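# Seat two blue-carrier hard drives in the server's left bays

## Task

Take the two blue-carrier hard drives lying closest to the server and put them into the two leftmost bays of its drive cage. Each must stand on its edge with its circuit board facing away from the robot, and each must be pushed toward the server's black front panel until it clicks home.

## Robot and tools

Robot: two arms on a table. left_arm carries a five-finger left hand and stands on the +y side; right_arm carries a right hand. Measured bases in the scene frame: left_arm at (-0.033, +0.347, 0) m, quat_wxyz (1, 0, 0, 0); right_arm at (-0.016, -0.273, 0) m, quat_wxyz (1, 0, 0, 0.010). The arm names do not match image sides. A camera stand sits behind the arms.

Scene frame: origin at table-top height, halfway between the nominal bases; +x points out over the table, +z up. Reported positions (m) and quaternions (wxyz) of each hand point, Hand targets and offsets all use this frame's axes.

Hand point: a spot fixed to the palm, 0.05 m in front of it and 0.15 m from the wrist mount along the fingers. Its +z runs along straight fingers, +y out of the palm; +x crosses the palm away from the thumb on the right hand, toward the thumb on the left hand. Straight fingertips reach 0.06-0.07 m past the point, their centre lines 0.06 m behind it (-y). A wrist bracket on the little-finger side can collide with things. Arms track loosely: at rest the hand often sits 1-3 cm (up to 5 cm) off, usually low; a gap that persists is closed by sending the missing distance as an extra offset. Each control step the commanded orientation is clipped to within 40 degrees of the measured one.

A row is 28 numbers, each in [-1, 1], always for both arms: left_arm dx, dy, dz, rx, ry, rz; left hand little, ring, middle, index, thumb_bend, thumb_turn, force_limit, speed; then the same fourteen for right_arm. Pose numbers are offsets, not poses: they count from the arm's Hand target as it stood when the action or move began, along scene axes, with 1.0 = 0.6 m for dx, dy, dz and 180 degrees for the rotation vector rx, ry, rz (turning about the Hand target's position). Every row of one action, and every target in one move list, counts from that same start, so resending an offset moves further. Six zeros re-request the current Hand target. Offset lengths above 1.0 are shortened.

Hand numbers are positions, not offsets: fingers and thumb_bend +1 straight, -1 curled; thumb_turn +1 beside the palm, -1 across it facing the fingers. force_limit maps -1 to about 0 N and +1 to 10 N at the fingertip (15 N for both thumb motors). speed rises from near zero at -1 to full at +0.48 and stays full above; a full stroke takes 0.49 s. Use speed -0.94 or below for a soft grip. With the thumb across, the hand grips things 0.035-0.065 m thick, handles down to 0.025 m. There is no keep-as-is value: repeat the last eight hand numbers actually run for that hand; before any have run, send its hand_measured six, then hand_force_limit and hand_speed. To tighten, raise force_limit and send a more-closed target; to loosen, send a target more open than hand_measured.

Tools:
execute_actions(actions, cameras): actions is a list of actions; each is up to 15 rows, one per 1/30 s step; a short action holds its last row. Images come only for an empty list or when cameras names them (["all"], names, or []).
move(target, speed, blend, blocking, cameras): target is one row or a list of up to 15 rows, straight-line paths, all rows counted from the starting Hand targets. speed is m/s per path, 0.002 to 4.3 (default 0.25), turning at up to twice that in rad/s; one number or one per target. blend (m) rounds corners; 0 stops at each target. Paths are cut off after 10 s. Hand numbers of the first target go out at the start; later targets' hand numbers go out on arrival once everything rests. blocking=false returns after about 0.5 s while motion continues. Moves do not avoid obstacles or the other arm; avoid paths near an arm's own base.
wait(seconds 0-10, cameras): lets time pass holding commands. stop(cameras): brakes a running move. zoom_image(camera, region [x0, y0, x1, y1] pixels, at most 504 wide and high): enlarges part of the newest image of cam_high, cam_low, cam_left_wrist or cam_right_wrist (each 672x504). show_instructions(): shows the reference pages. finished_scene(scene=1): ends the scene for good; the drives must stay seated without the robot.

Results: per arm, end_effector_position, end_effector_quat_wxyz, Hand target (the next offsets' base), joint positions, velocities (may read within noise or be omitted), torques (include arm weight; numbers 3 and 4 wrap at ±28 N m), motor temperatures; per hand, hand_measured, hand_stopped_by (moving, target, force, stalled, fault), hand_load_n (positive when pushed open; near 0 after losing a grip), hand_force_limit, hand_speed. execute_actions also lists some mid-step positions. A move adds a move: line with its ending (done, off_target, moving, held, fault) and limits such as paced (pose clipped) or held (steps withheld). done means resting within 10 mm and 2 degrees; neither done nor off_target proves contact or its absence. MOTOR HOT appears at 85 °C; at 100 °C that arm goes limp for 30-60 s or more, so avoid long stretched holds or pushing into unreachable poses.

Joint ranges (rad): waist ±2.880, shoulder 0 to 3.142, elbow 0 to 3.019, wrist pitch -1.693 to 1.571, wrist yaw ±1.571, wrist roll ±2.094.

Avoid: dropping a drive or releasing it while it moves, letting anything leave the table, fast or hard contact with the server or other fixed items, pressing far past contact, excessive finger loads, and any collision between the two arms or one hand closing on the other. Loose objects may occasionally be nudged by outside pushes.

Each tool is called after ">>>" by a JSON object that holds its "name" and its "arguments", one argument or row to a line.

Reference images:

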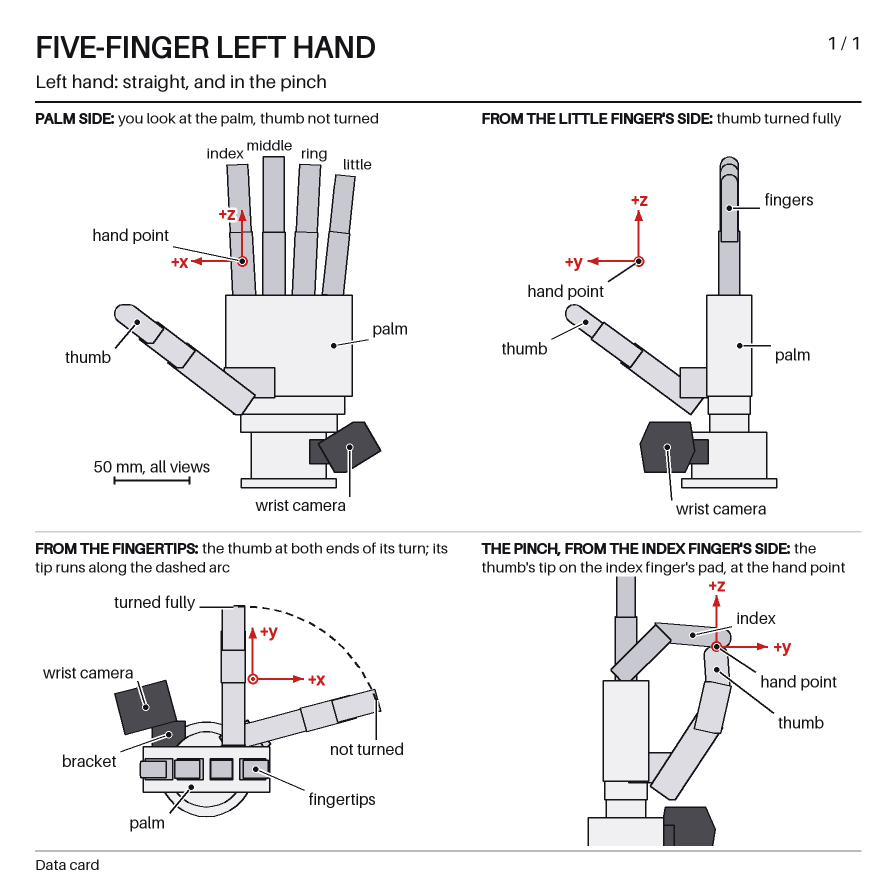

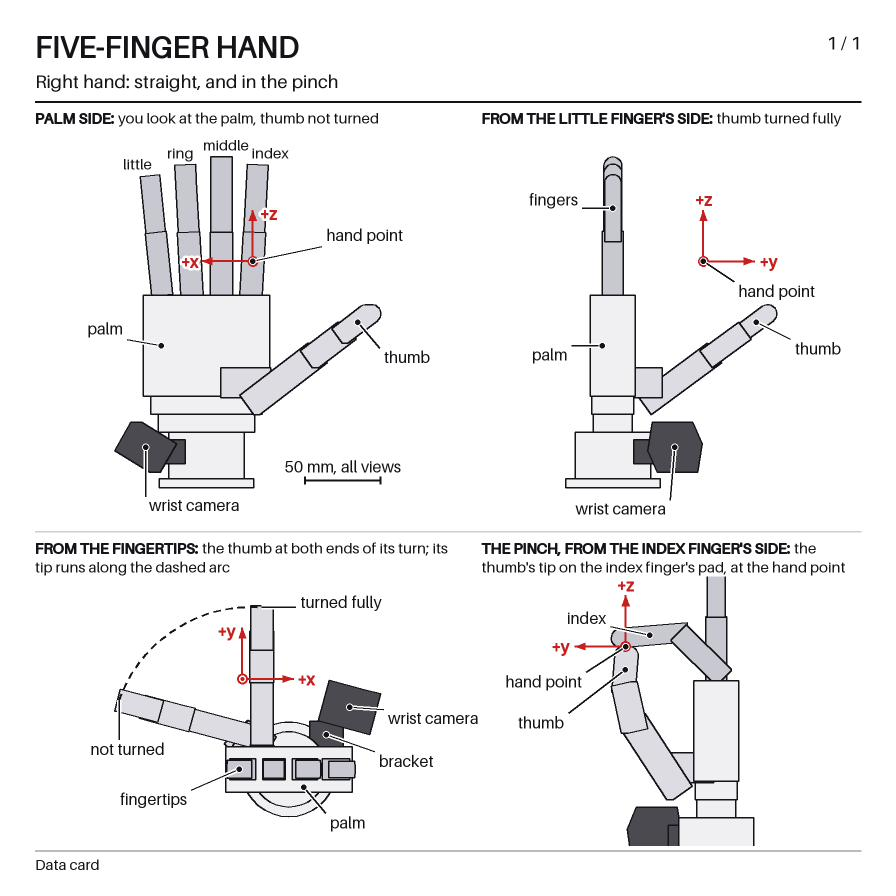

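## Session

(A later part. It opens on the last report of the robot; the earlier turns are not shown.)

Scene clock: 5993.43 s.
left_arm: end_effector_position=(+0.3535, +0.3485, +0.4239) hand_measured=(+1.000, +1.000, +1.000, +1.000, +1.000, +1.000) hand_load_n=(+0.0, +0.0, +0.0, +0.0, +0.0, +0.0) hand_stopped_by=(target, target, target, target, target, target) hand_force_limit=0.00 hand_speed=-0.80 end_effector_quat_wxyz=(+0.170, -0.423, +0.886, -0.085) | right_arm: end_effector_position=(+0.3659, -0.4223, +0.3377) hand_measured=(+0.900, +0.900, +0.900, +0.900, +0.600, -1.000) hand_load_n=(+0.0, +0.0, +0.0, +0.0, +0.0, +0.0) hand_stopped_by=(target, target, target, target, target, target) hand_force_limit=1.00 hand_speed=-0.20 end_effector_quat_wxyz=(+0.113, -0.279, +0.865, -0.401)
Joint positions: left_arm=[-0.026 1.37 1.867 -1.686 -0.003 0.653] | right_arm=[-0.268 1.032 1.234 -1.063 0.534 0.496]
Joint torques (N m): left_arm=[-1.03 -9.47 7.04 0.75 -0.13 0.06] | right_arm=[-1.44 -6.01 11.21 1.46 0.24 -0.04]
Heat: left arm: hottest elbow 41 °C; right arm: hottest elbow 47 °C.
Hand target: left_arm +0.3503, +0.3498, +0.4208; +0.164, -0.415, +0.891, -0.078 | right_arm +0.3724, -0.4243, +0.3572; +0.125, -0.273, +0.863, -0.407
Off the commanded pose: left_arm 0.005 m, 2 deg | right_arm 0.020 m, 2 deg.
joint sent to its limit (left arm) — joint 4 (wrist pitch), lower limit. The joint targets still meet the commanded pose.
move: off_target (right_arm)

>>> {"name": "move", "arguments": {
  "target": [
    [0,0,0,0,0,0,1,1,1,1,1,1,0,-0.8,0,0,0.03,-0.2416,0.0366,0.2124,0.9,0.9,0.9,0.9,0.6,-1,1.0,-0.2]
  ],
  "speed": 0.15,
  "cameras": ["cam_high","cam_right_wrist"]
}}

Scene clock: 6034.87 s.
left_arm: end_effector_position=(+0.3535, +0.3485, +0.4239) hand_measured=(+1.000, +1.000, +1.000, +1.000, +1.000, +1.000) hand_load_n=(+0.0, +0.0, +0.0, +0.0, +0.0, +0.0) hand_stopped_by=(target, target, target, target, target, target) hand_force_limit=0.00 hand_speed=-0.80 end_effector_quat_wxyz=(+0.170, -0.423, +0.886, -0.085) | right_arm: end_effector_position=(+0.3730, -0.4239, +0.3669) hand_measured=(+0.900, +0.900, +0.900, +0.900, +0.600, -1.000) hand_load_n=(+0.0, +0.0, +0.0, +0.0, +0.0, +0.0) hand_stopped_by=(target, target, target, target, target, target) hand_force_limit=1.00 hand_speed=-0.20 end_effector_quat_wxyz=(-0.090, +0.586, -0.532, +0.605)
Joint positions: left_arm=[-0.026 1.37 1.867 -1.686 -0.003 0.653] | right_arm=[-0.189 0.804 0.935 -0.41 0.406 -0.574]
Joint torques (N m): left_arm=[-1.26 -9.47 7.04 0.76 -0.14 0.07] | right_arm=[-1.38 -4.72 8.49 3.1 0.02 -0.21]
Heat: left arm: hottest elbow 41 °C; right arm: hottest elbow 48 °C.
Hand target: left_arm +0.3503, +0.3498, +0.4208; +0.164, -0.415, +0.891, -0.078 | right_arm +0.3723, -0.4244, +0.3752; -0.092, +0.582, -0.525, +0.614
Off the commanded pose: left_arm 0.005 m, 2 deg | right_arm 0.008 m, 1 deg.
joint sent to its limit (left arm) — joint 4 (wrist pitch), lower limit. The joint targets still meet the commanded pose.
move: done
Images, in order (width x height): cam_high 672x504, cam_right_wrist 672x504.

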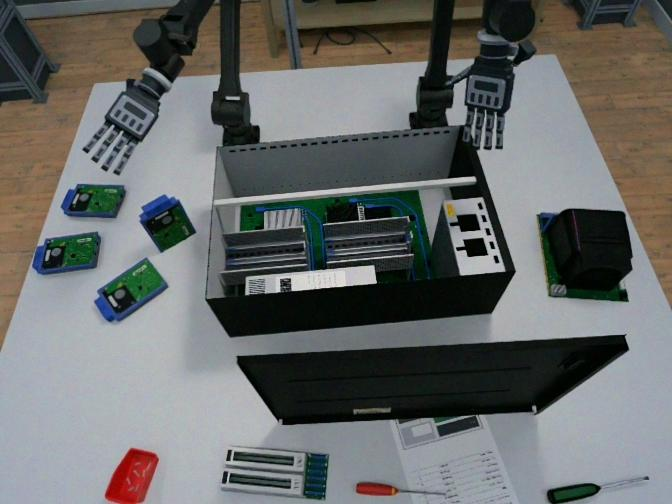

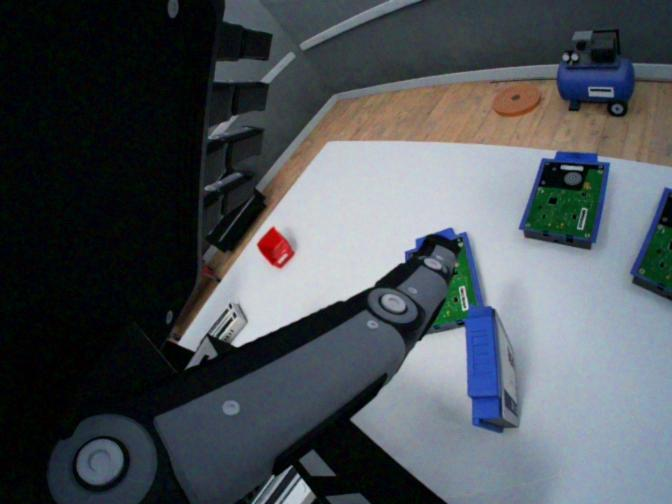

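>>> {"name": "move", "arguments": {
  "target": [
    [0,0,0,0,0,0,1,1,1,1,1,1,0,-0.8,-0.0167,0.025,0,-0.2416,0.0366,0.2124,0.9,0.9,0.9,0.9,0.6,-1,1.0,-0.2]
  ],
  "speed": 0.15,
  "cameras": ["cam_high","cam_right_wrist"]
}}

Scene clock: 6047.67 s.
left_arm: end_effector_position=(+0.3535, +0.3485, +0.4239) hand_measured=(+1.000, +1.000, +1.000, +1.000, +1.000, +1.000) hand_load_n=(+0.0, +0.0, +0.0, +0.0, +0.0, +0.0) hand_stopped_by=(target, target, target, target, target, target) hand_force_limit=0.00 hand_speed=-0.80 end_effector_quat_wxyz=(+0.170, -0.423, +0.886, -0.085) | right_arm: end_effector_position=(+0.3654, -0.4068, +0.3702) hand_measured=(+0.900, +0.900, +0.900, +0.900, +0.600, -1.000) hand_load_n=(+0.0, +0.0, -0.5, +0.0, +0.0, +0.0) hand_stopped_by=(target, target, target, target, target, target) hand_force_limit=1.00 hand_speed=-0.20 end_effector_quat_wxyz=(-0.044, +0.746, -0.059, +0.662)
Joint positions: left_arm=[-0.026 1.37 1.867 -1.686 -0.003 0.653] | right_arm=[-0.395 0.625 0.716 -0.221 -0.36 -1.471]
Joint torques (N m): left_arm=[-1.03 -9.64 7.05 0.75 -0.13 0.07] | right_arm=[-2.02 -2.2 8.54 2.45 -0.15 -0.22]
Heat: left arm: hottest elbow 41 °C; right arm: hottest elbow 47 °C.
Hand target: left_arm +0.3503, +0.3498, +0.4208; +0.164, -0.415, +0.891, -0.078 | right_arm +0.3623, -0.4093, +0.3751; -0.037, +0.743, -0.055, +0.666
Off the commanded pose: left_arm 0.005 m, 2 deg | right_arm 0.006 m, 1 deg.
joint sent to its limit (left arm) — joint 4 (wrist pitch), lower limit. The joint targets still meet the commanded pose.
move: done
Images, in order (width x height): cam_high 672x504, cam_right_wrist 672x504.

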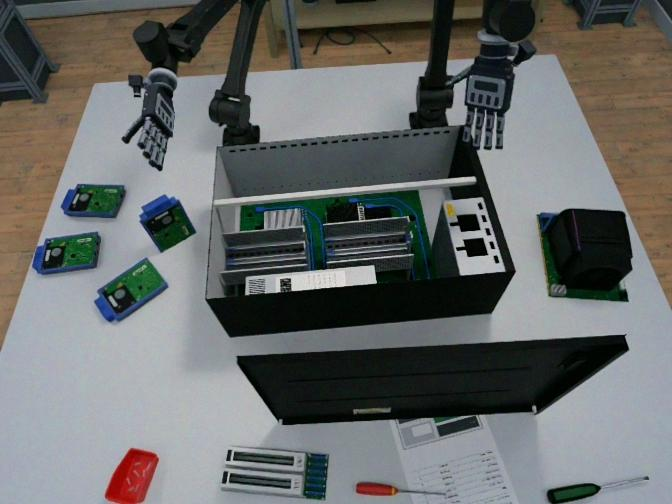

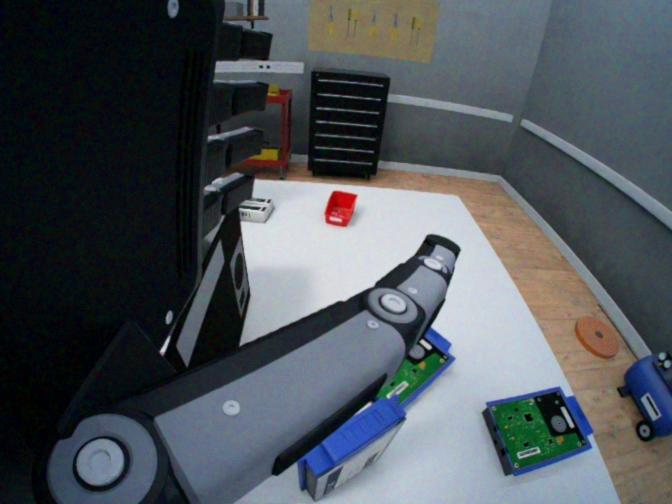

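>>> {"name": "move", "arguments": {
  "target": [
    [0,0,0,0,0,0,1,1,1,1,1,1,0,-0.8,-0.004,0,-0.21,0,0,0,0.9,0.9,0.9,0.9,0.6,-1,1.0,-0.2]
  ],
  "speed": 0.12,
  "cameras": ["cam_high","cam_right_wrist"]
}}

Scene clock: 6059.10 s.
left_arm: end_effector_position=(+0.3535, +0.3485, +0.4239) hand_measured=(+1.000, +1.000, +1.000, +1.000, +1.000, +1.000) hand_load_n=(+0.0, +0.0, +0.0, +0.0, +0.0, +0.0) hand_stopped_by=(target, target, target, target, target, target) hand_force_limit=0.00 hand_speed=-0.80 end_effector_quat_wxyz=(+0.170, -0.423, +0.886, -0.085) | right_arm: end_effector_position=(+0.3584, -0.4053, +0.2466) hand_measured=(+0.900, +0.900, +0.900, +0.900, +0.600, -1.000) hand_load_n=(+0.0, +0.0, +0.0, +0.0, +0.0, +0.5) hand_stopped_by=(target, target, target, target, target, target) hand_force_limit=1.00 hand_speed=-0.20 end_effector_quat_wxyz=(-0.043, +0.746, -0.058, +0.662)
Joint positions: left_arm=[-0.026 1.37 1.867 -1.686 -0.003 0.653] | right_arm=[-0.4 0.632 0.391 0.113 -0.364 -1.474]
Joint torques (N m): left_arm=[-1.08 -9.52 7.06 0.76 -0.14 0.08] | right_arm=[-2.14 -0.44 8.42 3.18 -0.14 -0.22]
Heat: left arm: hottest elbow 41 °C; right arm: hottest elbow 47 °C.
Hand target: left_arm +0.3503, +0.3498, +0.4208; +0.164, -0.415, +0.891, -0.078 | right_arm +0.3598, -0.4094, +0.2492; -0.037, +0.743, -0.055, +0.666
Off the commanded pose: left_arm 0.005 m, 2 deg | right_arm 0.005 m, 1 deg.
joint sent to its limit (left arm) — joint 4 (wrist pitch), lower limit. The joint targets still meet the commanded pose.
move: done
Images, in order (width x height): cam_high 672x504, cam_right_wrist 672x504.

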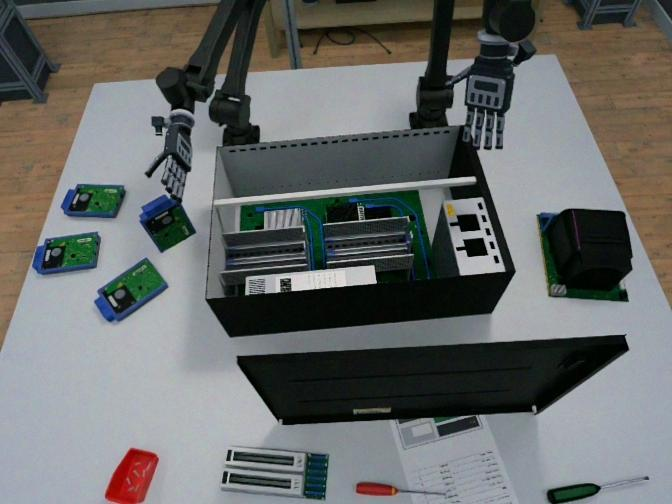

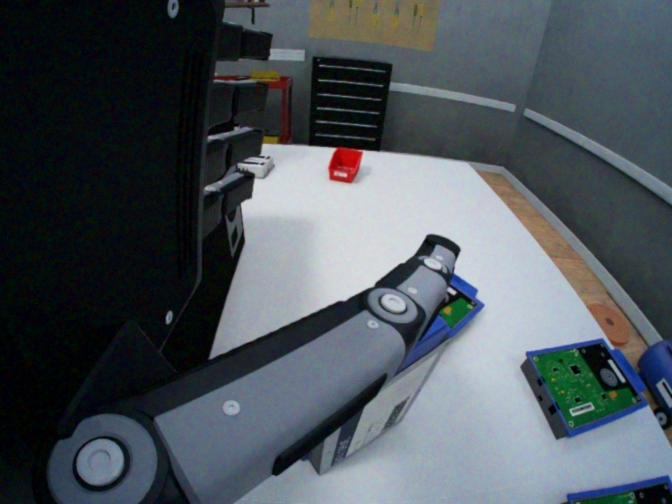

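>>> {"name": "zoom_image", "arguments": {
  "camera": "cam_right_wrist",
  "region": [260, 280, 520, 500]
}}

Scaled by 1.938 from the camera's 672x504 image, which has a finer 960x720 frame.

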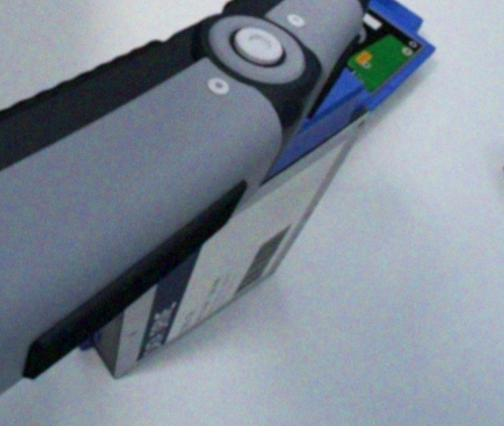

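>>> {"name": "move", "arguments": {
  "target": [
    [0,0,0,0,0,0,1,1,1,1,1,1,0,-0.8,0,0,0,0,0,0,0.9,0.9,0.9,0.9,1.0,-1,1.0,0],
    [0,0,0,0,0,0,1,1,1,1,1,1,0,-0.8,-0.004,-0.0165,0,0,0,-0.02,0.9,0.9,0.9,0.9,1.0,-1,1.0,0],
    [0,0,0,0,0,0,1,1,1,1,1,1,0,-0.8,-0.004,-0.0165,-0.13,0,0,-0.02,0.9,0.9,0.9,0.9,1.0,-1,1.0,0]
  ],
  "speed": 0.08,
  "cameras": ["cam_high","cam_right_wrist"]
}}

>>> {"name": "zoom_image", "arguments": {
  "camera": "cam_high",
  "region": [100, 90, 270, 280]
}}

Scene clock: 6148.47 s.
left_arm: end_effector_position=(+0.3535, +0.3485, +0.4239) hand_measured=(+1.000, +1.000, +1.000, +1.000, +1.000, +1.000) hand_load_n=(+0.0, +0.0, +0.0, +0.0, +0.0, +0.0) hand_stopped_by=(target, target, target, target, target, target) hand_force_limit=0.00 hand_speed=-0.80 end_effector_quat_wxyz=(+0.170, -0.423, +0.886, -0.085) | right_arm: end_effector_position=(+0.3556, -0.4190, +0.1706) hand_measured=(+0.900, +0.900, +0.900, +0.900, +1.000, -1.000) hand_load_n=(+0.0, +0.0, +0.0, +0.0, +0.0, +0.0) hand_stopped_by=(target, target, target, target, target, target) hand_force_limit=1.00 hand_speed=0.00 end_effector_quat_wxyz=(-0.017, +0.743, -0.080, +0.665)
Joint positions: left_arm=[-0.026 1.37 1.867 -1.686 -0.003 0.653] | right_arm=[-0.4 0.814 0.225 0.467 -0.296 -1.474]
Joint torques (N m): left_arm=[-1.14 -9.52 7.05 0.72 -0.14 0.07] | right_arm=[-1.03 -1.08 7.35 3.22 0.06 -0.12]
Heat: left arm: hottest elbow 41 °C; right arm: hottest elbow 45 °C.
Hand target: left_arm +0.3503, +0.3498, +0.4208; +0.164, -0.415, +0.891, -0.078 | right_arm +0.3575, -0.4192, +0.1712; -0.016, +0.741, -0.078, +0.667
Off the commanded pose: left_arm 0.005 m, 2 deg | right_arm 0.002 m, 0 deg.
joint sent to its limit (left arm) — joint 4 (wrist pitch), lower limit. The joint targets still meet the commanded pose.
move: done
Images, in order (width x height): cam_high 672x504, cam_right_wrist 672x504.

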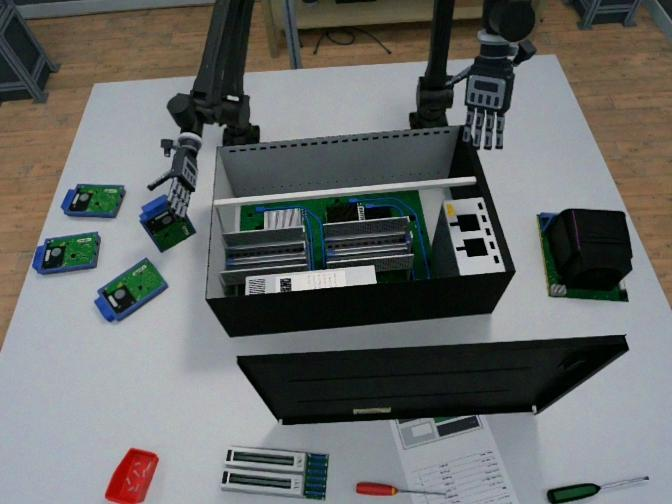

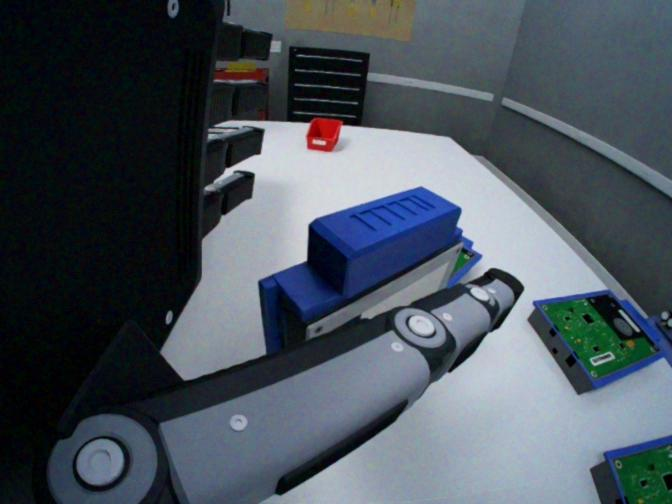

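Scaled by 2.653 from the camera's 672x504 image, which has a finer 960x720 frame.

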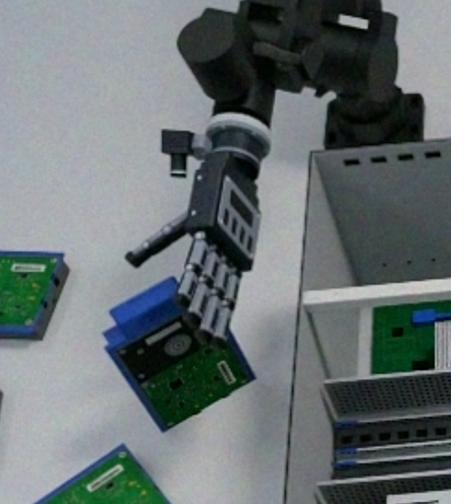

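>>> {"name": "zoom_image", "arguments": {
  "camera": "cam_right_wrist",
  "region": [240, 170, 500, 370]
}}

Scaled by 1.938 from the camera's 672x504 image, which has a finer 960x720 frame.

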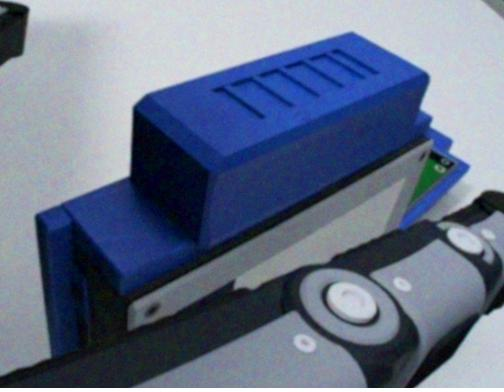

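>>> {"name": "move", "arguments": {
  "target": [
    [0,0,0,0,0,0,1,1,1,1,1,1,0,-0.8,-0.0045,0.007,-0.083,0,0,-0.011,0.9,0.9,0.9,0.9,1.0,-1,1.0,0]
  ],
  "speed": 0.06,
  "cameras": ["cam_high","cam_right_wrist"]
}}

>>> {"name": "zoom_image", "arguments": {
  "camera": "cam_high",
  "region": [100, 90, 270, 280]
}}

Scene clock: 6230.90 s.
left_arm: end_effector_position=(+0.3535, +0.3485, +0.4239) hand_measured=(+1.000, +1.000, +1.000, +1.000, +1.000, +1.000) hand_load_n=(+0.0, +0.0, +0.0, +0.0, +0.0, +0.0) hand_stopped_by=(target, target, target, target, target, target) hand_force_limit=0.00 hand_speed=-0.80 end_effector_quat_wxyz=(+0.170, -0.423, +0.886, -0.085) | right_arm: end_effector_position=(+0.3530, -0.4177, +0.1225) hand_measured=(+0.900, +0.900, +0.900, +0.900, +1.000, -1.000) hand_load_n=(+0.0, +0.5, +0.0, +0.0, +0.0, +0.0) hand_stopped_by=(target, target, target, target, target, target) hand_force_limit=1.00 hand_speed=0.00 end_effector_quat_wxyz=(+0.000, +0.741, -0.091, +0.666)
Joint positions: left_arm=[-0.026 1.37 1.867 -1.686 -0.003 0.653] | right_arm=[-0.357 1.047 0.138 0.793 -0.214 -1.474]
Joint torques (N m): left_arm=[-1.03 -9.52 7.08 0.72 -0.13 0.07] | right_arm=[-0.5 -2.26 5.67 3.22 0.07 -0.01]
Motor temperatures (°C): left_arm=[28 30 42 26 29 30] | right_arm=[29 28 40 29 27 30]
Heat: left arm: hottest elbow 42 °C; right arm: hottest elbow 40 °C.
Hand target: left_arm +0.3503, +0.3498, +0.4208; +0.164, -0.415, +0.891, -0.078 | right_arm +0.3548, -0.4150, +0.1214; -0.004, +0.740, -0.091, +0.667
Off the commanded pose: left_arm 0.005 m, 2 deg | right_arm 0.003 m, 1 deg.
joint sent to its limit (left arm) — joint 4 (wrist pitch), lower limit. The joint targets still meet the commanded pose.
move: done
Images, in order (width x height): cam_high 672x504, cam_right_wrist 672x504.

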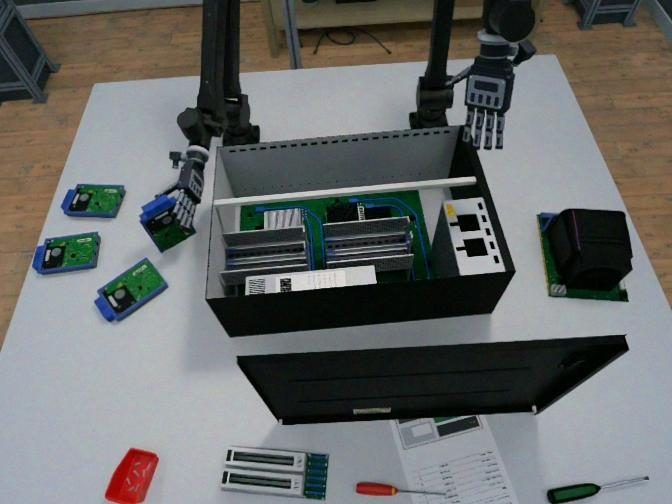

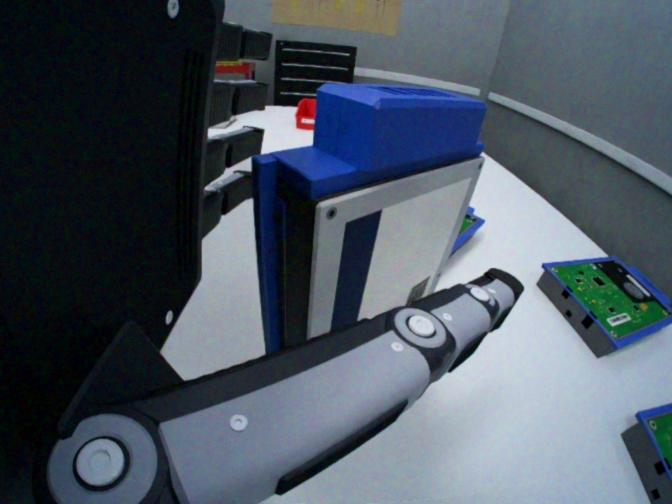

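Scaled by 2.653 from the camera's 672x504 image, which has a finer 960x720 frame.

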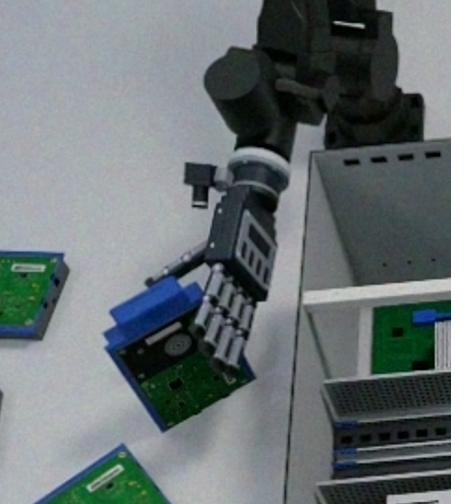

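>>> {"name": "move", "arguments": {
  "target": [
    [0,0,0,0,0,0,1,1,1,1,1,1,0,-0.8,-0.0095,0.0137,0,0,0,0,0.9,0.9,0.9,0.9,1.0,-1,1.0,0],
    [0,0,0,0,0,0,1,1,1,1,1,1,0,-0.8,-0.0095,0.0137,-0.072,0,0,0,0.9,0.9,0.9,0.9,1.0,-1,1.0,0]
  ],
  "speed": 0.05,
  "cameras": ["cam_high","cam_right_wrist"]
}}

>>> {"name": "zoom_image", "arguments": {
  "camera": "cam_high",
  "region": [100, 90, 270, 280]
}}

Scene clock: 6273.27 s.
left_arm: end_effector_position=(+0.3535, +0.3485, +0.4239) hand_measured=(+1.000, +1.000, +1.000, +1.000, +1.000, +1.000) hand_load_n=(+0.0, +0.0, +0.0, +0.0, +0.0, +0.0) hand_stopped_by=(target, target, target, target, target, target) hand_force_limit=0.00 hand_speed=-0.80 end_effector_quat_wxyz=(+0.170, -0.423, +0.886, -0.085) | right_arm: end_effector_position=(+0.3486, -0.4100, +0.0803) hand_measured=(+0.900, +0.900, +0.900, +0.900, +1.000, -1.000) hand_load_n=(+0.0, +0.0, +0.0, +0.0, +0.0, +0.5) hand_stopped_by=(target, target, target, target, target, target) hand_force_limit=1.00 hand_speed=0.00 end_effector_quat_wxyz=(+0.001, +0.740, -0.089, +0.667)
Joint positions: left_arm=[-0.026 1.37 1.867 -1.686 -0.003 0.653] | right_arm=[-0.326 1.373 0.081 1.178 -0.183 -1.474]
Joint torques (N m): left_arm=[-1.14 -9.52 7.02 0.73 -0.14 0.07] | right_arm=[-0.5 -4.01 3.11 3.21 0.08 0.04]
Heat: left arm: hottest elbow 42 °C; right arm: hottest elbow 39 °C.
Hand target: left_arm +0.3503, +0.3498, +0.4208; +0.164, -0.415, +0.891, -0.078 | right_arm +0.3490, -0.4068, +0.0781; -0.004, +0.740, -0.091, +0.667
Off the commanded pose: left_arm 0.005 m, 2 deg | right_arm 0.004 m, 1 deg.
joint sent to its limit (left arm) — joint 4 (wrist pitch), lower limit. The joint targets still meet the commanded pose.
move: done
Images, in order (width x height): cam_high 672x504, cam_right_wrist 672x504.

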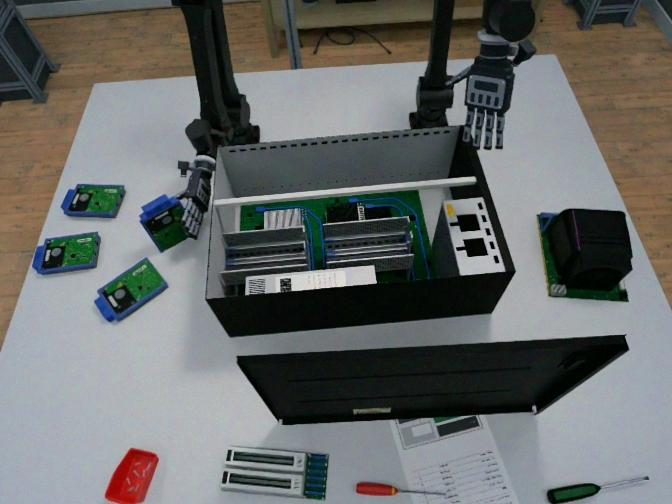

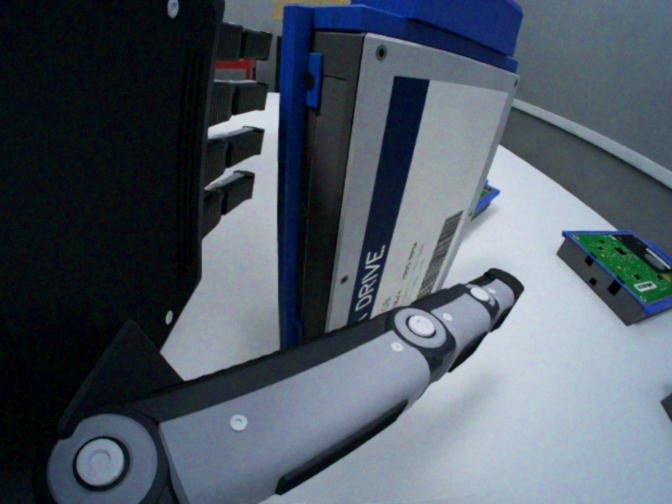

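Scaled by 2.653 from the camera's 672x504 image, which has a finer 960x720 frame.

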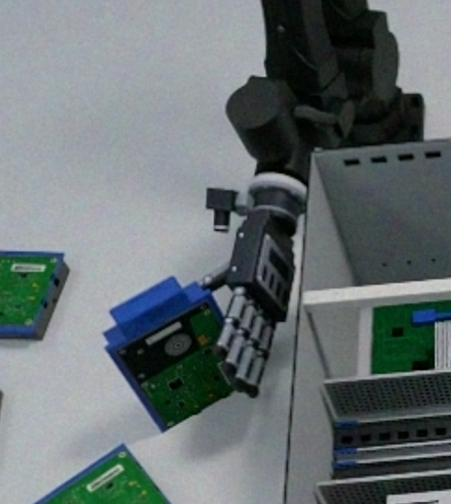

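>>> {"name": "move", "arguments": {
  "target": [
    [0,0,0,0,0,0,1,1,1,1,1,1,0,-0.8,0,0,0,0,0,0,0.9,0.9,0.9,0.9,0.6,-1,-0.6,-0.5],
    [0,0,0,0,0,0,1,1,1,1,1,1,0,-0.8,0.0135,0.006,-0.003,0,0,0,0.9,0.9,0.9,0.9,0.6,-1,-0.6,-0.5]
  ],
  "speed": 0.03,
  "cameras": ["cam_high","cam_right_wrist"]
}}

Scene clock: 6302.47 s.
left_arm: end_effector_position=(+0.3535, +0.3485, +0.4239) hand_measured=(+1.000, +1.000, +1.000, +1.000, +1.000, +1.000) hand_load_n=(+0.0, +0.0, +0.0, +0.0, +0.0, +0.0) hand_stopped_by=(target, target, target, target, target, target) hand_force_limit=0.00 hand_speed=-0.80 end_effector_quat_wxyz=(+0.170, -0.423, +0.886, -0.085) | right_arm: end_effector_position=(+0.3497, -0.4045, +0.0727) hand_measured=(+0.900, +0.900, +0.900, +0.900, +0.600, -1.000) hand_load_n=(+0.0, +0.0, +0.0, +0.0, +0.0, +0.0) hand_stopped_by=(target, target, target, target, target, target) hand_force_limit=-0.60 hand_speed=-0.50 end_effector_quat_wxyz=(+0.001, +0.745, -0.090, +0.661)
Joint positions: left_arm=[-0.026 1.37 1.867 -1.686 -0.003 0.653] | right_arm=[-0.297 1.407 0.081 1.196 -0.154 -1.471]
Joint torques (N m): left_arm=[-1.08 -9.35 7.06 0.72 -0.14 0.07] | right_arm=[-0.5 -4.19 4.11 3.23 0.08 0.05]
Heat: left arm: hottest elbow 42 °C; right arm: hottest elbow 38 °C.
Hand target: left_arm +0.3503, +0.3498, +0.4208; +0.164, -0.415, +0.891, -0.078 | right_arm +0.3571, -0.4031, +0.0763; -0.004, +0.740, -0.091, +0.667
Off the commanded pose: left_arm 0.005 m, 2 deg | right_arm 0.008 m, 1 deg.
joint sent to its limit (left arm) — joint 4 (wrist pitch), lower limit. The joint targets still meet the commanded pose.
move: done
Images, in order (width x height): cam_high 672x504, cam_right_wrist 672x504.

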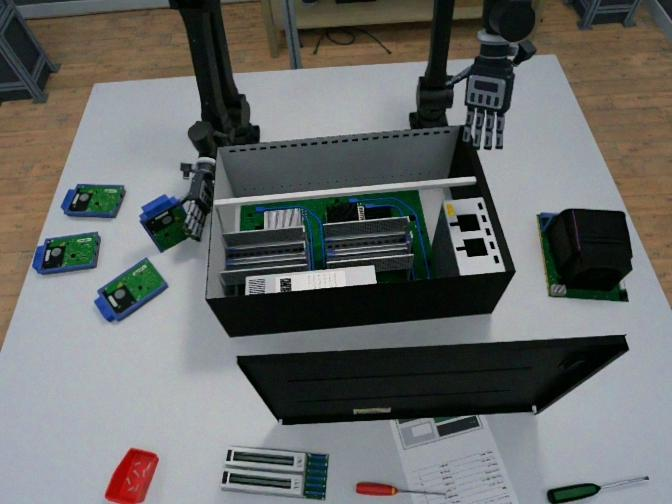

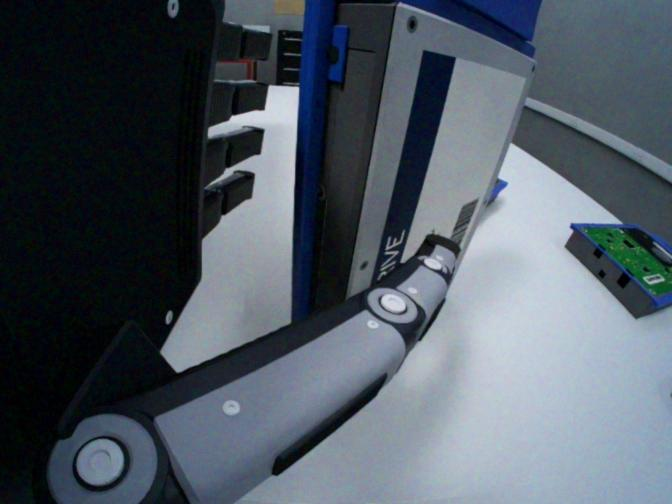

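>>> {"name": "move", "arguments": {
  "target": [
    [0,0,0,0,0,0,1,1,1,1,1,1,0,-0.8,0.0135,0.007,0.003,0,0,0,0.9,0.9,0.9,0.9,0.6,-1,-0.6,-0.5]
  ],
  "speed": 0.03,
  "cameras": ["cam_right_wrist"]
}}

Scene clock: 6351.00 s.
left_arm: end_effector_position=(+0.3535, +0.3485, +0.4239) hand_measured=(+1.000, +1.000, +1.000, +1.000, +1.000, +1.000) hand_load_n=(+0.0, +0.0, +0.0, +0.0, +0.0, +0.0) hand_stopped_by=(target, target, target, target, target, target) hand_force_limit=0.00 hand_speed=-0.80 end_effector_quat_wxyz=(+0.170, -0.423, +0.886, -0.085) | right_arm: end_effector_position=(+0.3561, -0.4001, +0.0769) hand_measured=(+0.900, +0.900, +0.900, +0.900, +0.600, -1.000) hand_load_n=(+0.0, +0.0, +0.0, +0.0, +0.0, +0.0) hand_stopped_by=(target, target, target, target, target, target) hand_force_limit=-0.60 hand_speed=-0.50 end_effector_quat_wxyz=(+0.002, +0.742, -0.089, +0.665)
Joint positions: left_arm=[-0.026 1.37 1.867 -1.686 -0.003 0.653] | right_arm=[-0.266 1.407 0.092 1.197 -0.124 -1.468]
Joint torques (N m): left_arm=[-0.97 -9.52 7.09 0.75 -0.14 0.07] | right_arm=[-0.5 -4.37 4.68 2.47 0.09 0.04]
Heat: left arm: hottest elbow 42 °C; right arm: hottest elbow 36 °C.
Hand target: left_arm +0.3503, +0.3498, +0.4208; +0.164, -0.415, +0.891, -0.078 | right_arm +0.3653, -0.3991, +0.0783; -0.004, +0.739, -0.091, +0.667
Off the commanded pose: left_arm 0.005 m, 2 deg | right_arm 0.009 m, 1 deg.
joint sent to its limit (left arm) — joint 4 (wrist pitch), lower limit. The joint targets still meet the commanded pose.
move: done
Images, in order (width x height): cam_right_wrist 672x504.

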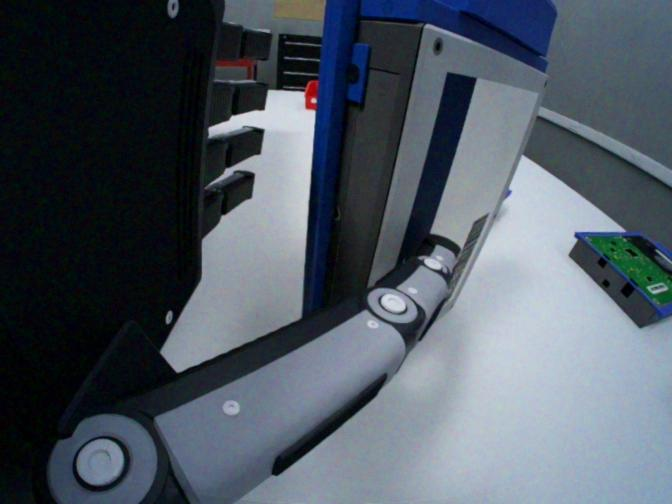

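>>> {"name": "execute_actions", "arguments": {
  "actions": [
    [[0,0,0,0,0,0,1,1,1,1,1,1,0,-0.8,0,0,0,0,0,0,0.9,0.9,0.2,0.2,0.6,-1,-0.7,-0.3]],
    [[0,0,0,0,0,0,1,1,1,1,1,1,0,-0.8,0,0,0,0,0,0,0.9,0.9,0.2,0.2,0.6,-1,-0.7,-0.3]],
    [[0,0,0,0,0,0,1,1,1,1,1,1,0,-0.8,0,0,0,0,0,0,0.9,0.9,-0.35,-0.35,0.6,-1,-0.7,-0.7]],
    [[0,0,0,0,0,0,1,1,1,1,1,1,0,-0.8,0,0,0,0,0,0,0.9,0.9,-0.35,-0.35,0.6,-1,-0.7,-0.7]],
    [[0,0,0,0,0,0,1,1,1,1,1,1,0,-0.8,0,0,0,0,0,0,0.9,0.9,-0.35,-0.35,0.6,-1,-0.7,-0.7]]
  ],
  "cameras": ["cam_high","cam_right_wrist"]
}}

Scene clock: 6365.83 s.
left_arm: end_effector_position=(+0.3535, +0.3485, +0.4239) hand_measured=(+1.000, +1.000, +1.000, +1.000, +1.000, +1.000) hand_load_n=(+0.0, +0.0, +0.0, +0.0, +0.0, +0.0) hand_stopped_by=(target, target, target, target, target, target) hand_force_limit=0.00 hand_speed=-0.80 end_effector_quat_wxyz=(+0.170, -0.423, +0.886, -0.085) | right_arm: end_effector_position=(+0.3563, -0.3996, +0.0765) hand_measured=(+0.900, +0.900, -0.126, -0.182, +0.602, -1.000) hand_load_n=(+0.0, +0.0, +2.0, +7.0, +10.5, -2.0) hand_stopped_by=(target, target, force, force, target, target) hand_force_limit=-0.70 hand_speed=-0.70 end_effector_quat_wxyz=(+0.000, +0.742, -0.090, +0.664)
Joint positions: left_arm=[-0.026 1.37 1.867 -1.686 -0.003 0.653] | right_arm=[-0.265 1.408 0.093 1.197 -0.123 -1.465]
Joint torques (N m): left_arm=[-1.08 -9.52 7.04 0.73 -0.14 0.07] | right_arm=[-0.67 -4.37 4.66 2.5 0.07 0.01]
Heat: left arm: hottest elbow 42 °C; right arm: hottest elbow 36 °C.
Hand target: left_arm +0.3503, +0.3498, +0.4208; +0.164, -0.415, +0.891, -0.078 | right_arm +0.3652, -0.3990, +0.0781; -0.004, +0.740, -0.091, +0.667
Off the commanded pose: left_arm 0.005 m, 2 deg | right_arm 0.009 m, 1 deg.
joint sent to its limit (left arm) — joint 4 (wrist pitch), lower limit. The joint targets still meet the commanded pose.
Step readings (end_effector_position of left_arm | right_arm):
0: (+0.3535, +0.3485, +0.4239) | (+0.3561, -0.4001, +0.0767)
1: (+0.3535, +0.3485, +0.4239) | (+0.3561, -0.4001, +0.0767)
2: (+0.3535, +0.3485, +0.4239) | (+0.3561, -0.4001, +0.0767)
4: (+0.3535, +0.3485, +0.4239) | (+0.3561, -0.4000, +0.0767)
8: (+0.3535, +0.3485, +0.4239) | (+0.3561, -0.4000, +0.0767)
15: (+0.3535, +0.3485, +0.4239) | (+0.3561, -0.4000, +0.0767)
16: (+0.3535, +0.3485, +0.4239) | (+0.3561, -0.4000, +0.0767)
17: (+0.3535, +0.3485, +0.4239) | (+0.3561, -0.4000, +0.0767)
19: (+0.3535, +0.3485, +0.4239) | (+0.3561, -0.4000, +0.0767)
23: (+0.3535, +0.3485, +0.4239) | (+0.3561, -0.4000, +0.0767)
30: (+0.3535, +0.3485, +0.4239) | (+0.3561, -0.4000, +0.0767)
31: (+0.3535, +0.3485, +0.4239) | (+0.3561, -0.4000, +0.0767)
32: (+0.3535, +0.3485, +0.4239) | (+0.3561, -0.4000, +0.0767)
34: (+0.3535, +0.3485, +0.4239) | (+0.3561, -0.4000, +0.0767)
38: (+0.3535, +0.3485, +0.4239) | (+0.3561, -0.4000, +0.0766)
45: (+0.3535, +0.3485, +0.4239) | (+0.3563, -0.3997, +0.0767)
46: (+0.3535, +0.3485, +0.4239) | (+0.3564, -0.3995, +0.0767)
47: (+0.3535, +0.3485, +0.4239) | (+0.3563, -0.3996, +0.0765)
49: (+0.3535, +0.3485, +0.4239) | (+0.3563, -0.3996, +0.0765)
53: (+0.3535, +0.3485, +0.4239) | (+0.3563, -0.3996, +0.0765)
60: (+0.3535, +0.3485, +0.4239) | (+0.3563, -0.3996, +0.0765)
61: (+0.3535, +0.3485, +0.4239) | (+0.3563, -0.3996, +0.0765)
62: (+0.3535, +0.3485, +0.4239) | (+0.3563, -0.3996, +0.0765)
64: (+0.3535, +0.3485, +0.4239) | (+0.3563, -0.3996, +0.0765)
68: (+0.3535, +0.3485, +0.4239) | (+0.3563, -0.3996, +0.0765)
75: (+0.3535, +0.3485, +0.4239) | (+0.3563, -0.3996, +0.0765)
Images, in order (width x height): cam_high 672x504, cam_right_wrist 672x504.

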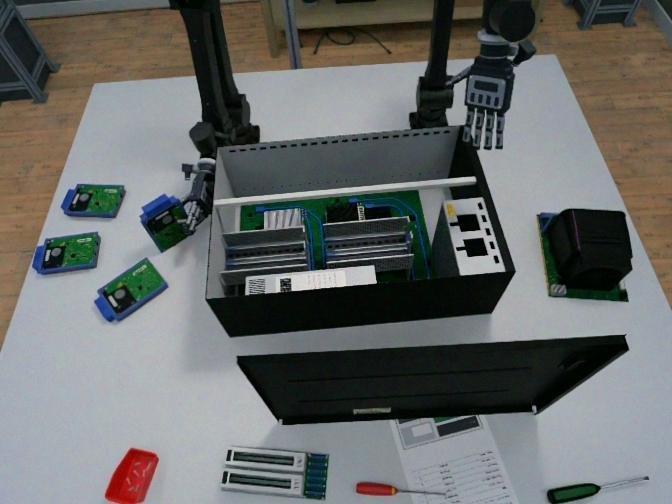

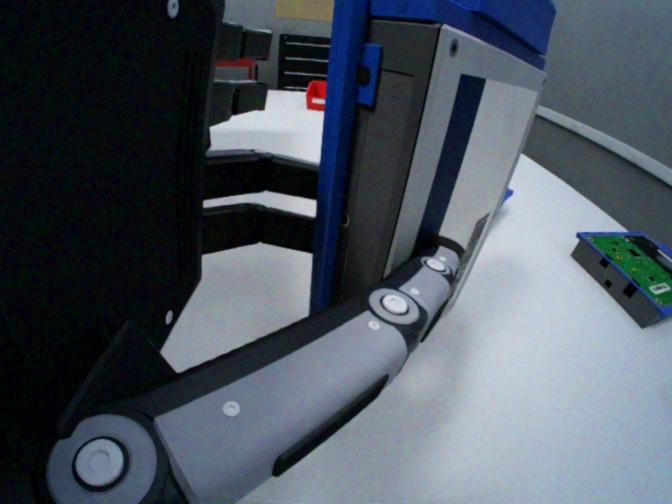

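>>> {"name": "execute_actions", "arguments": {
  "actions": [
    [[0,0,0,0,0,0,1,1,1,1,1,1,0,-0.8,0,0,0,0,0,0,0.9,0.9,-0.6,-0.35,0.6,-1,0.2,-0.6]],
    [[0,0,0,0,0,0,1,1,1,1,1,1,0,-0.8,0,0,0,0,0,0,0.9,0.9,-0.6,-0.35,0.6,-1,0.2,-0.6]]
  ],
  "cameras": ["cam_right_wrist"]
}}

Scene clock: 6378.67 s.
left_arm: end_effector_position=(+0.3535, +0.3485, +0.4239) hand_measured=(+1.000, +1.000, +1.000, +1.000, +1.000, +1.000) hand_load_n=(+0.0, +0.0, +0.0, +0.0, +0.0, +0.0) hand_stopped_by=(target, target, target, target, target, target) hand_force_limit=0.00 hand_speed=-0.80 end_effector_quat_wxyz=(+0.170, -0.423, +0.886, -0.085) | right_arm: end_effector_position=(+0.3565, -0.3997, +0.0766) hand_measured=(+0.900, +0.900, -0.148, -0.182, +0.604, -1.000) hand_load_n=(+0.0, +0.0, +13.5, +1.5, +15.0, -0.5) hand_stopped_by=(target, target, force, force, target, target) hand_force_limit=0.20 hand_speed=-0.60 end_effector_quat_wxyz=(+0.000, +0.742, -0.090, +0.665)
Joint positions: left_arm=[-0.026 1.37 1.867 -1.686 -0.003 0.653] | right_arm=[-0.265 1.408 0.093 1.197 -0.123 -1.465]
Joint torques (N m): left_arm=[-1.03 -9.58 7.06 0.72 -0.14 0.07] | right_arm=[-0.67 -4.42 4.63 2.47 0.06 0.01]
Heat: left arm: hottest elbow 42 °C; right arm: hottest elbow 36 °C.
Hand target: left_arm +0.3503, +0.3498, +0.4208; +0.164, -0.415, +0.891, -0.078 | right_arm +0.3652, -0.3990, +0.0782; -0.004, +0.740, -0.091, +0.667
Off the commanded pose: left_arm 0.005 m, 2 deg | right_arm 0.009 m, 1 deg.
joint sent to its limit (left arm) — joint 4 (wrist pitch), lower limit. The joint targets still meet the commanded pose.
Step readings (end_effector_position of left_arm | right_arm):
0: (+0.3535, +0.3485, +0.4239) | (+0.3563, -0.3996, +0.0765)
1: (+0.3535, +0.3485, +0.4239) | (+0.3563, -0.3996, +0.0765)
2: (+0.3535, +0.3485, +0.4239) | (+0.3563, -0.3996, +0.0765)
4: (+0.3535, +0.3485, +0.4239) | (+0.3565, -0.3997, +0.0766)
8: (+0.3535, +0.3485, +0.4239) | (+0.3565, -0.3997, +0.0766)
15: (+0.3535, +0.3485, +0.4239) | (+0.3565, -0.3997, +0.0766)
16: (+0.3535, +0.3485, +0.4239) | (+0.3565, -0.3997, +0.0766)
17: (+0.3535, +0.3485, +0.4239) | (+0.3565, -0.3997, +0.0766)
19: (+0.3535, +0.3485, +0.4239) | (+0.3565, -0.3997, +0.0766)
23: (+0.3535, +0.3485, +0.4239) | (+0.3565, -0.3997, +0.0766)
30: (+0.3535, +0.3485, +0.4239) | (+0.3565, -0.3997, +0.0766)
Images, in order (width x height): cam_right_wrist 672x504.

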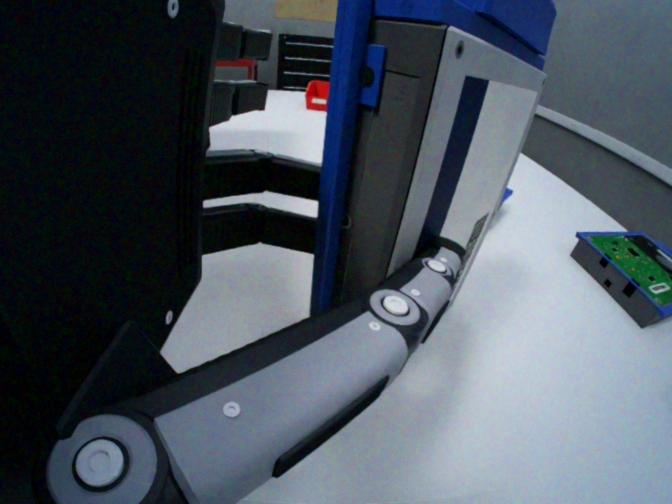

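>>> {"name": "execute_actions", "arguments": {
  "actions": [
    [[0,0,0,0,0,0,1,1,1,1,1,1,0,-0.8,0,0,0,0,0,0,0.9,0.9,-0.6,-0.6,0.6,-1,0.0,-0.8]],
    [[0,0,0,0,0,0,1,1,1,1,1,1,0,-0.8,0,0,0,0,0,0,0.9,0.9,-0.6,-0.6,0.6,-1,0.0,-0.8]]
  ]
}}

Scene clock: 6397.37 s.
left_arm: end_effector_position=(+0.3535, +0.3485, +0.4239) hand_measured=(+1.000, +1.000, +1.000, +1.000, +1.000, +1.000) hand_load_n=(+0.0, +0.0, +0.0, +0.0, +0.0, +0.0) hand_stopped_by=(target, target, target, target, target, target) hand_force_limit=0.00 hand_speed=-0.80 end_effector_quat_wxyz=(+0.170, -0.423, +0.886, -0.085) | right_arm: end_effector_position=(+0.3565, -0.3997, +0.0765) hand_measured=(+0.900, +0.900, -0.148, -0.198, +0.604, -1.000) hand_load_n=(+0.0, +0.0, +10.0, +7.5, +18.0, -1.0) hand_stopped_by=(target, target, force, force, target, target) hand_force_limit=0.00 hand_speed=-0.80 end_effector_quat_wxyz=(+0.000, +0.742, -0.090, +0.664)
Joint positions: left_arm=[-0.026 1.37 1.867 -1.686 -0.003 0.653] | right_arm=[-0.265 1.408 0.093 1.197 -0.123 -1.465]
Joint torques (N m): left_arm=[-1.08 -9.47 7.04 0.75 -0.14 0.07] | right_arm=[-0.67 -4.37 4.63 2.47 0.06 0]
Heat: left arm: hottest elbow 42 °C; right arm: hottest elbow 36 °C.
Hand target: left_arm +0.3503, +0.3498, +0.4208; +0.164, -0.415, +0.891, -0.078 | right_arm +0.3652, -0.3990, +0.0781; -0.004, +0.740, -0.091, +0.667
Off the commanded pose: left_arm 0.005 m, 2 deg | right_arm 0.009 m, 1 deg.
joint sent to its limit (left arm) — joint 4 (wrist pitch), lower limit. The joint targets still meet the commanded pose.
Step readings (end_effector_position of left_arm | right_arm):
0: (+0.3535, +0.3485, +0.4239) | (+0.3565, -0.3997, +0.0766)
1: (+0.3535, +0.3485, +0.4239) | (+0.3565, -0.3997, +0.0766)
2: (+0.3535, +0.3485, +0.4239) | (+0.3565, -0.3997, +0.0766)
4: (+0.3535, +0.3485, +0.4239) | (+0.3565, -0.3997, +0.0765)
8: (+0.3535, +0.3485, +0.4239) | (+0.3565, -0.3997, +0.0765)
15: (+0.3535, +0.3485, +0.4239) | (+0.3565, -0.3997, +0.0765)
16: (+0.3535, +0.3485, +0.4239) | (+0.3565, -0.3997, +0.0765)
17: (+0.3535, +0.3485, +0.4239) | (+0.3565, -0.3997, +0.0765)
19: (+0.3535, +0.3485, +0.4239) | (+0.3565, -0.3997, +0.0765)
23: (+0.3535, +0.3485, +0.4239) | (+0.3565, -0.3997, +0.0765)
30: (+0.3535, +0.3485, +0.4239) | (+0.3565, -0.3997, +0.0765)

>>> {"name": "move", "arguments": {
  "target": [
    [0,0,0,0,0,0,1,1,1,1,1,1,0,-0.8,0.0,-0.015,0.10,0,0,0,0.9,0.9,-0.6,-0.6,0.6,-1,0.0,-0.8]
  ],
  "speed": 0.04,
  "cameras": ["cam_high","cam_right_wrist"]
}}

Scene clock: 6438.63 s.
left_arm: end_effector_position=(+0.3535, +0.3485, +0.4239) hand_measured=(+1.000, +1.000, +1.000, +1.000, +1.000, +1.000) hand_load_n=(-0.5, -0.5, +0.0, +0.0, +0.0, +0.0) hand_stopped_by=(target, target, target, target, target, target) hand_force_limit=0.00 hand_speed=-0.80 end_effector_quat_wxyz=(+0.170, -0.423, +0.886, -0.085) | right_arm: end_effector_position=(+0.3381, -0.3958, +0.0885) hand_measured=(+0.900, +0.900, -0.148, -0.198, +0.604, -1.000) hand_load_n=(+0.0, +0.0, +10.5, +6.5, +17.0, +1.5) hand_stopped_by=(target, target, force, force, target, target) hand_force_limit=0.00 hand_speed=-0.80 end_effector_quat_wxyz=(-0.020, +0.773, -0.109, +0.624)
Joint positions: left_arm=[-0.026 1.37 1.867 -1.686 -0.003 0.653] | right_arm=[-0.289 1.01 0.107 0.678 -0.158 -1.435]
Joint torques (N m): left_arm=[-1.03 -9.47 7.04 0.73 -0.14 0.06] | right_arm=[-2.02 -5.54 10.43 3.28 -0.05 -0.4]
Heat: left arm: hottest elbow 42 °C; right arm: hottest elbow 36 °C.
Hand target: left_arm +0.3503, +0.3498, +0.4208; +0.164, -0.415, +0.891, -0.078 | right_arm +0.3652, -0.4080, +0.1381; -0.004, +0.740, -0.091, +0.667
Off the commanded pose: left_arm 0.005 m, 2 deg | right_arm 0.058 m, 7 deg.
joint sent to its limit (left arm) — joint 4 (wrist pitch), lower limit. The joint targets still meet the commanded pose.
move: off_target (right_arm)
Images, in order (width x height): cam_high 672x504, cam_right_wrist 672x504.

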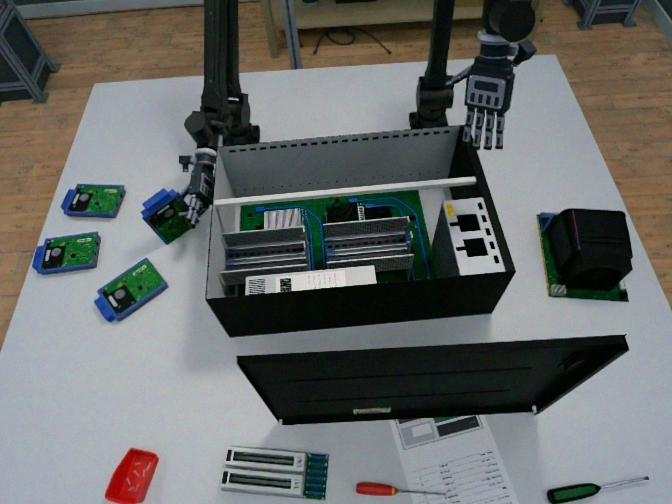

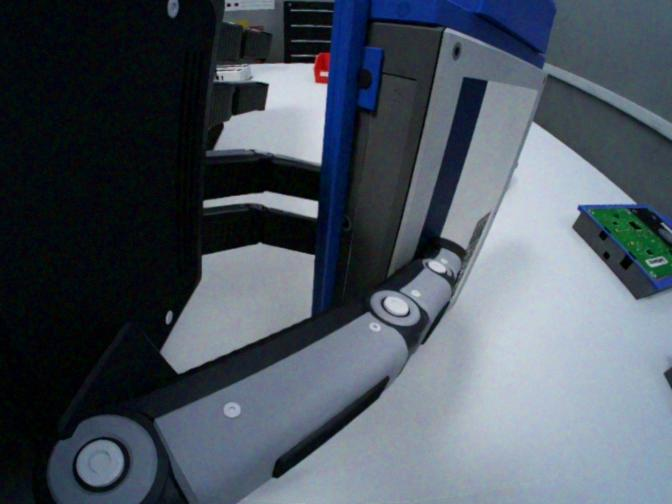

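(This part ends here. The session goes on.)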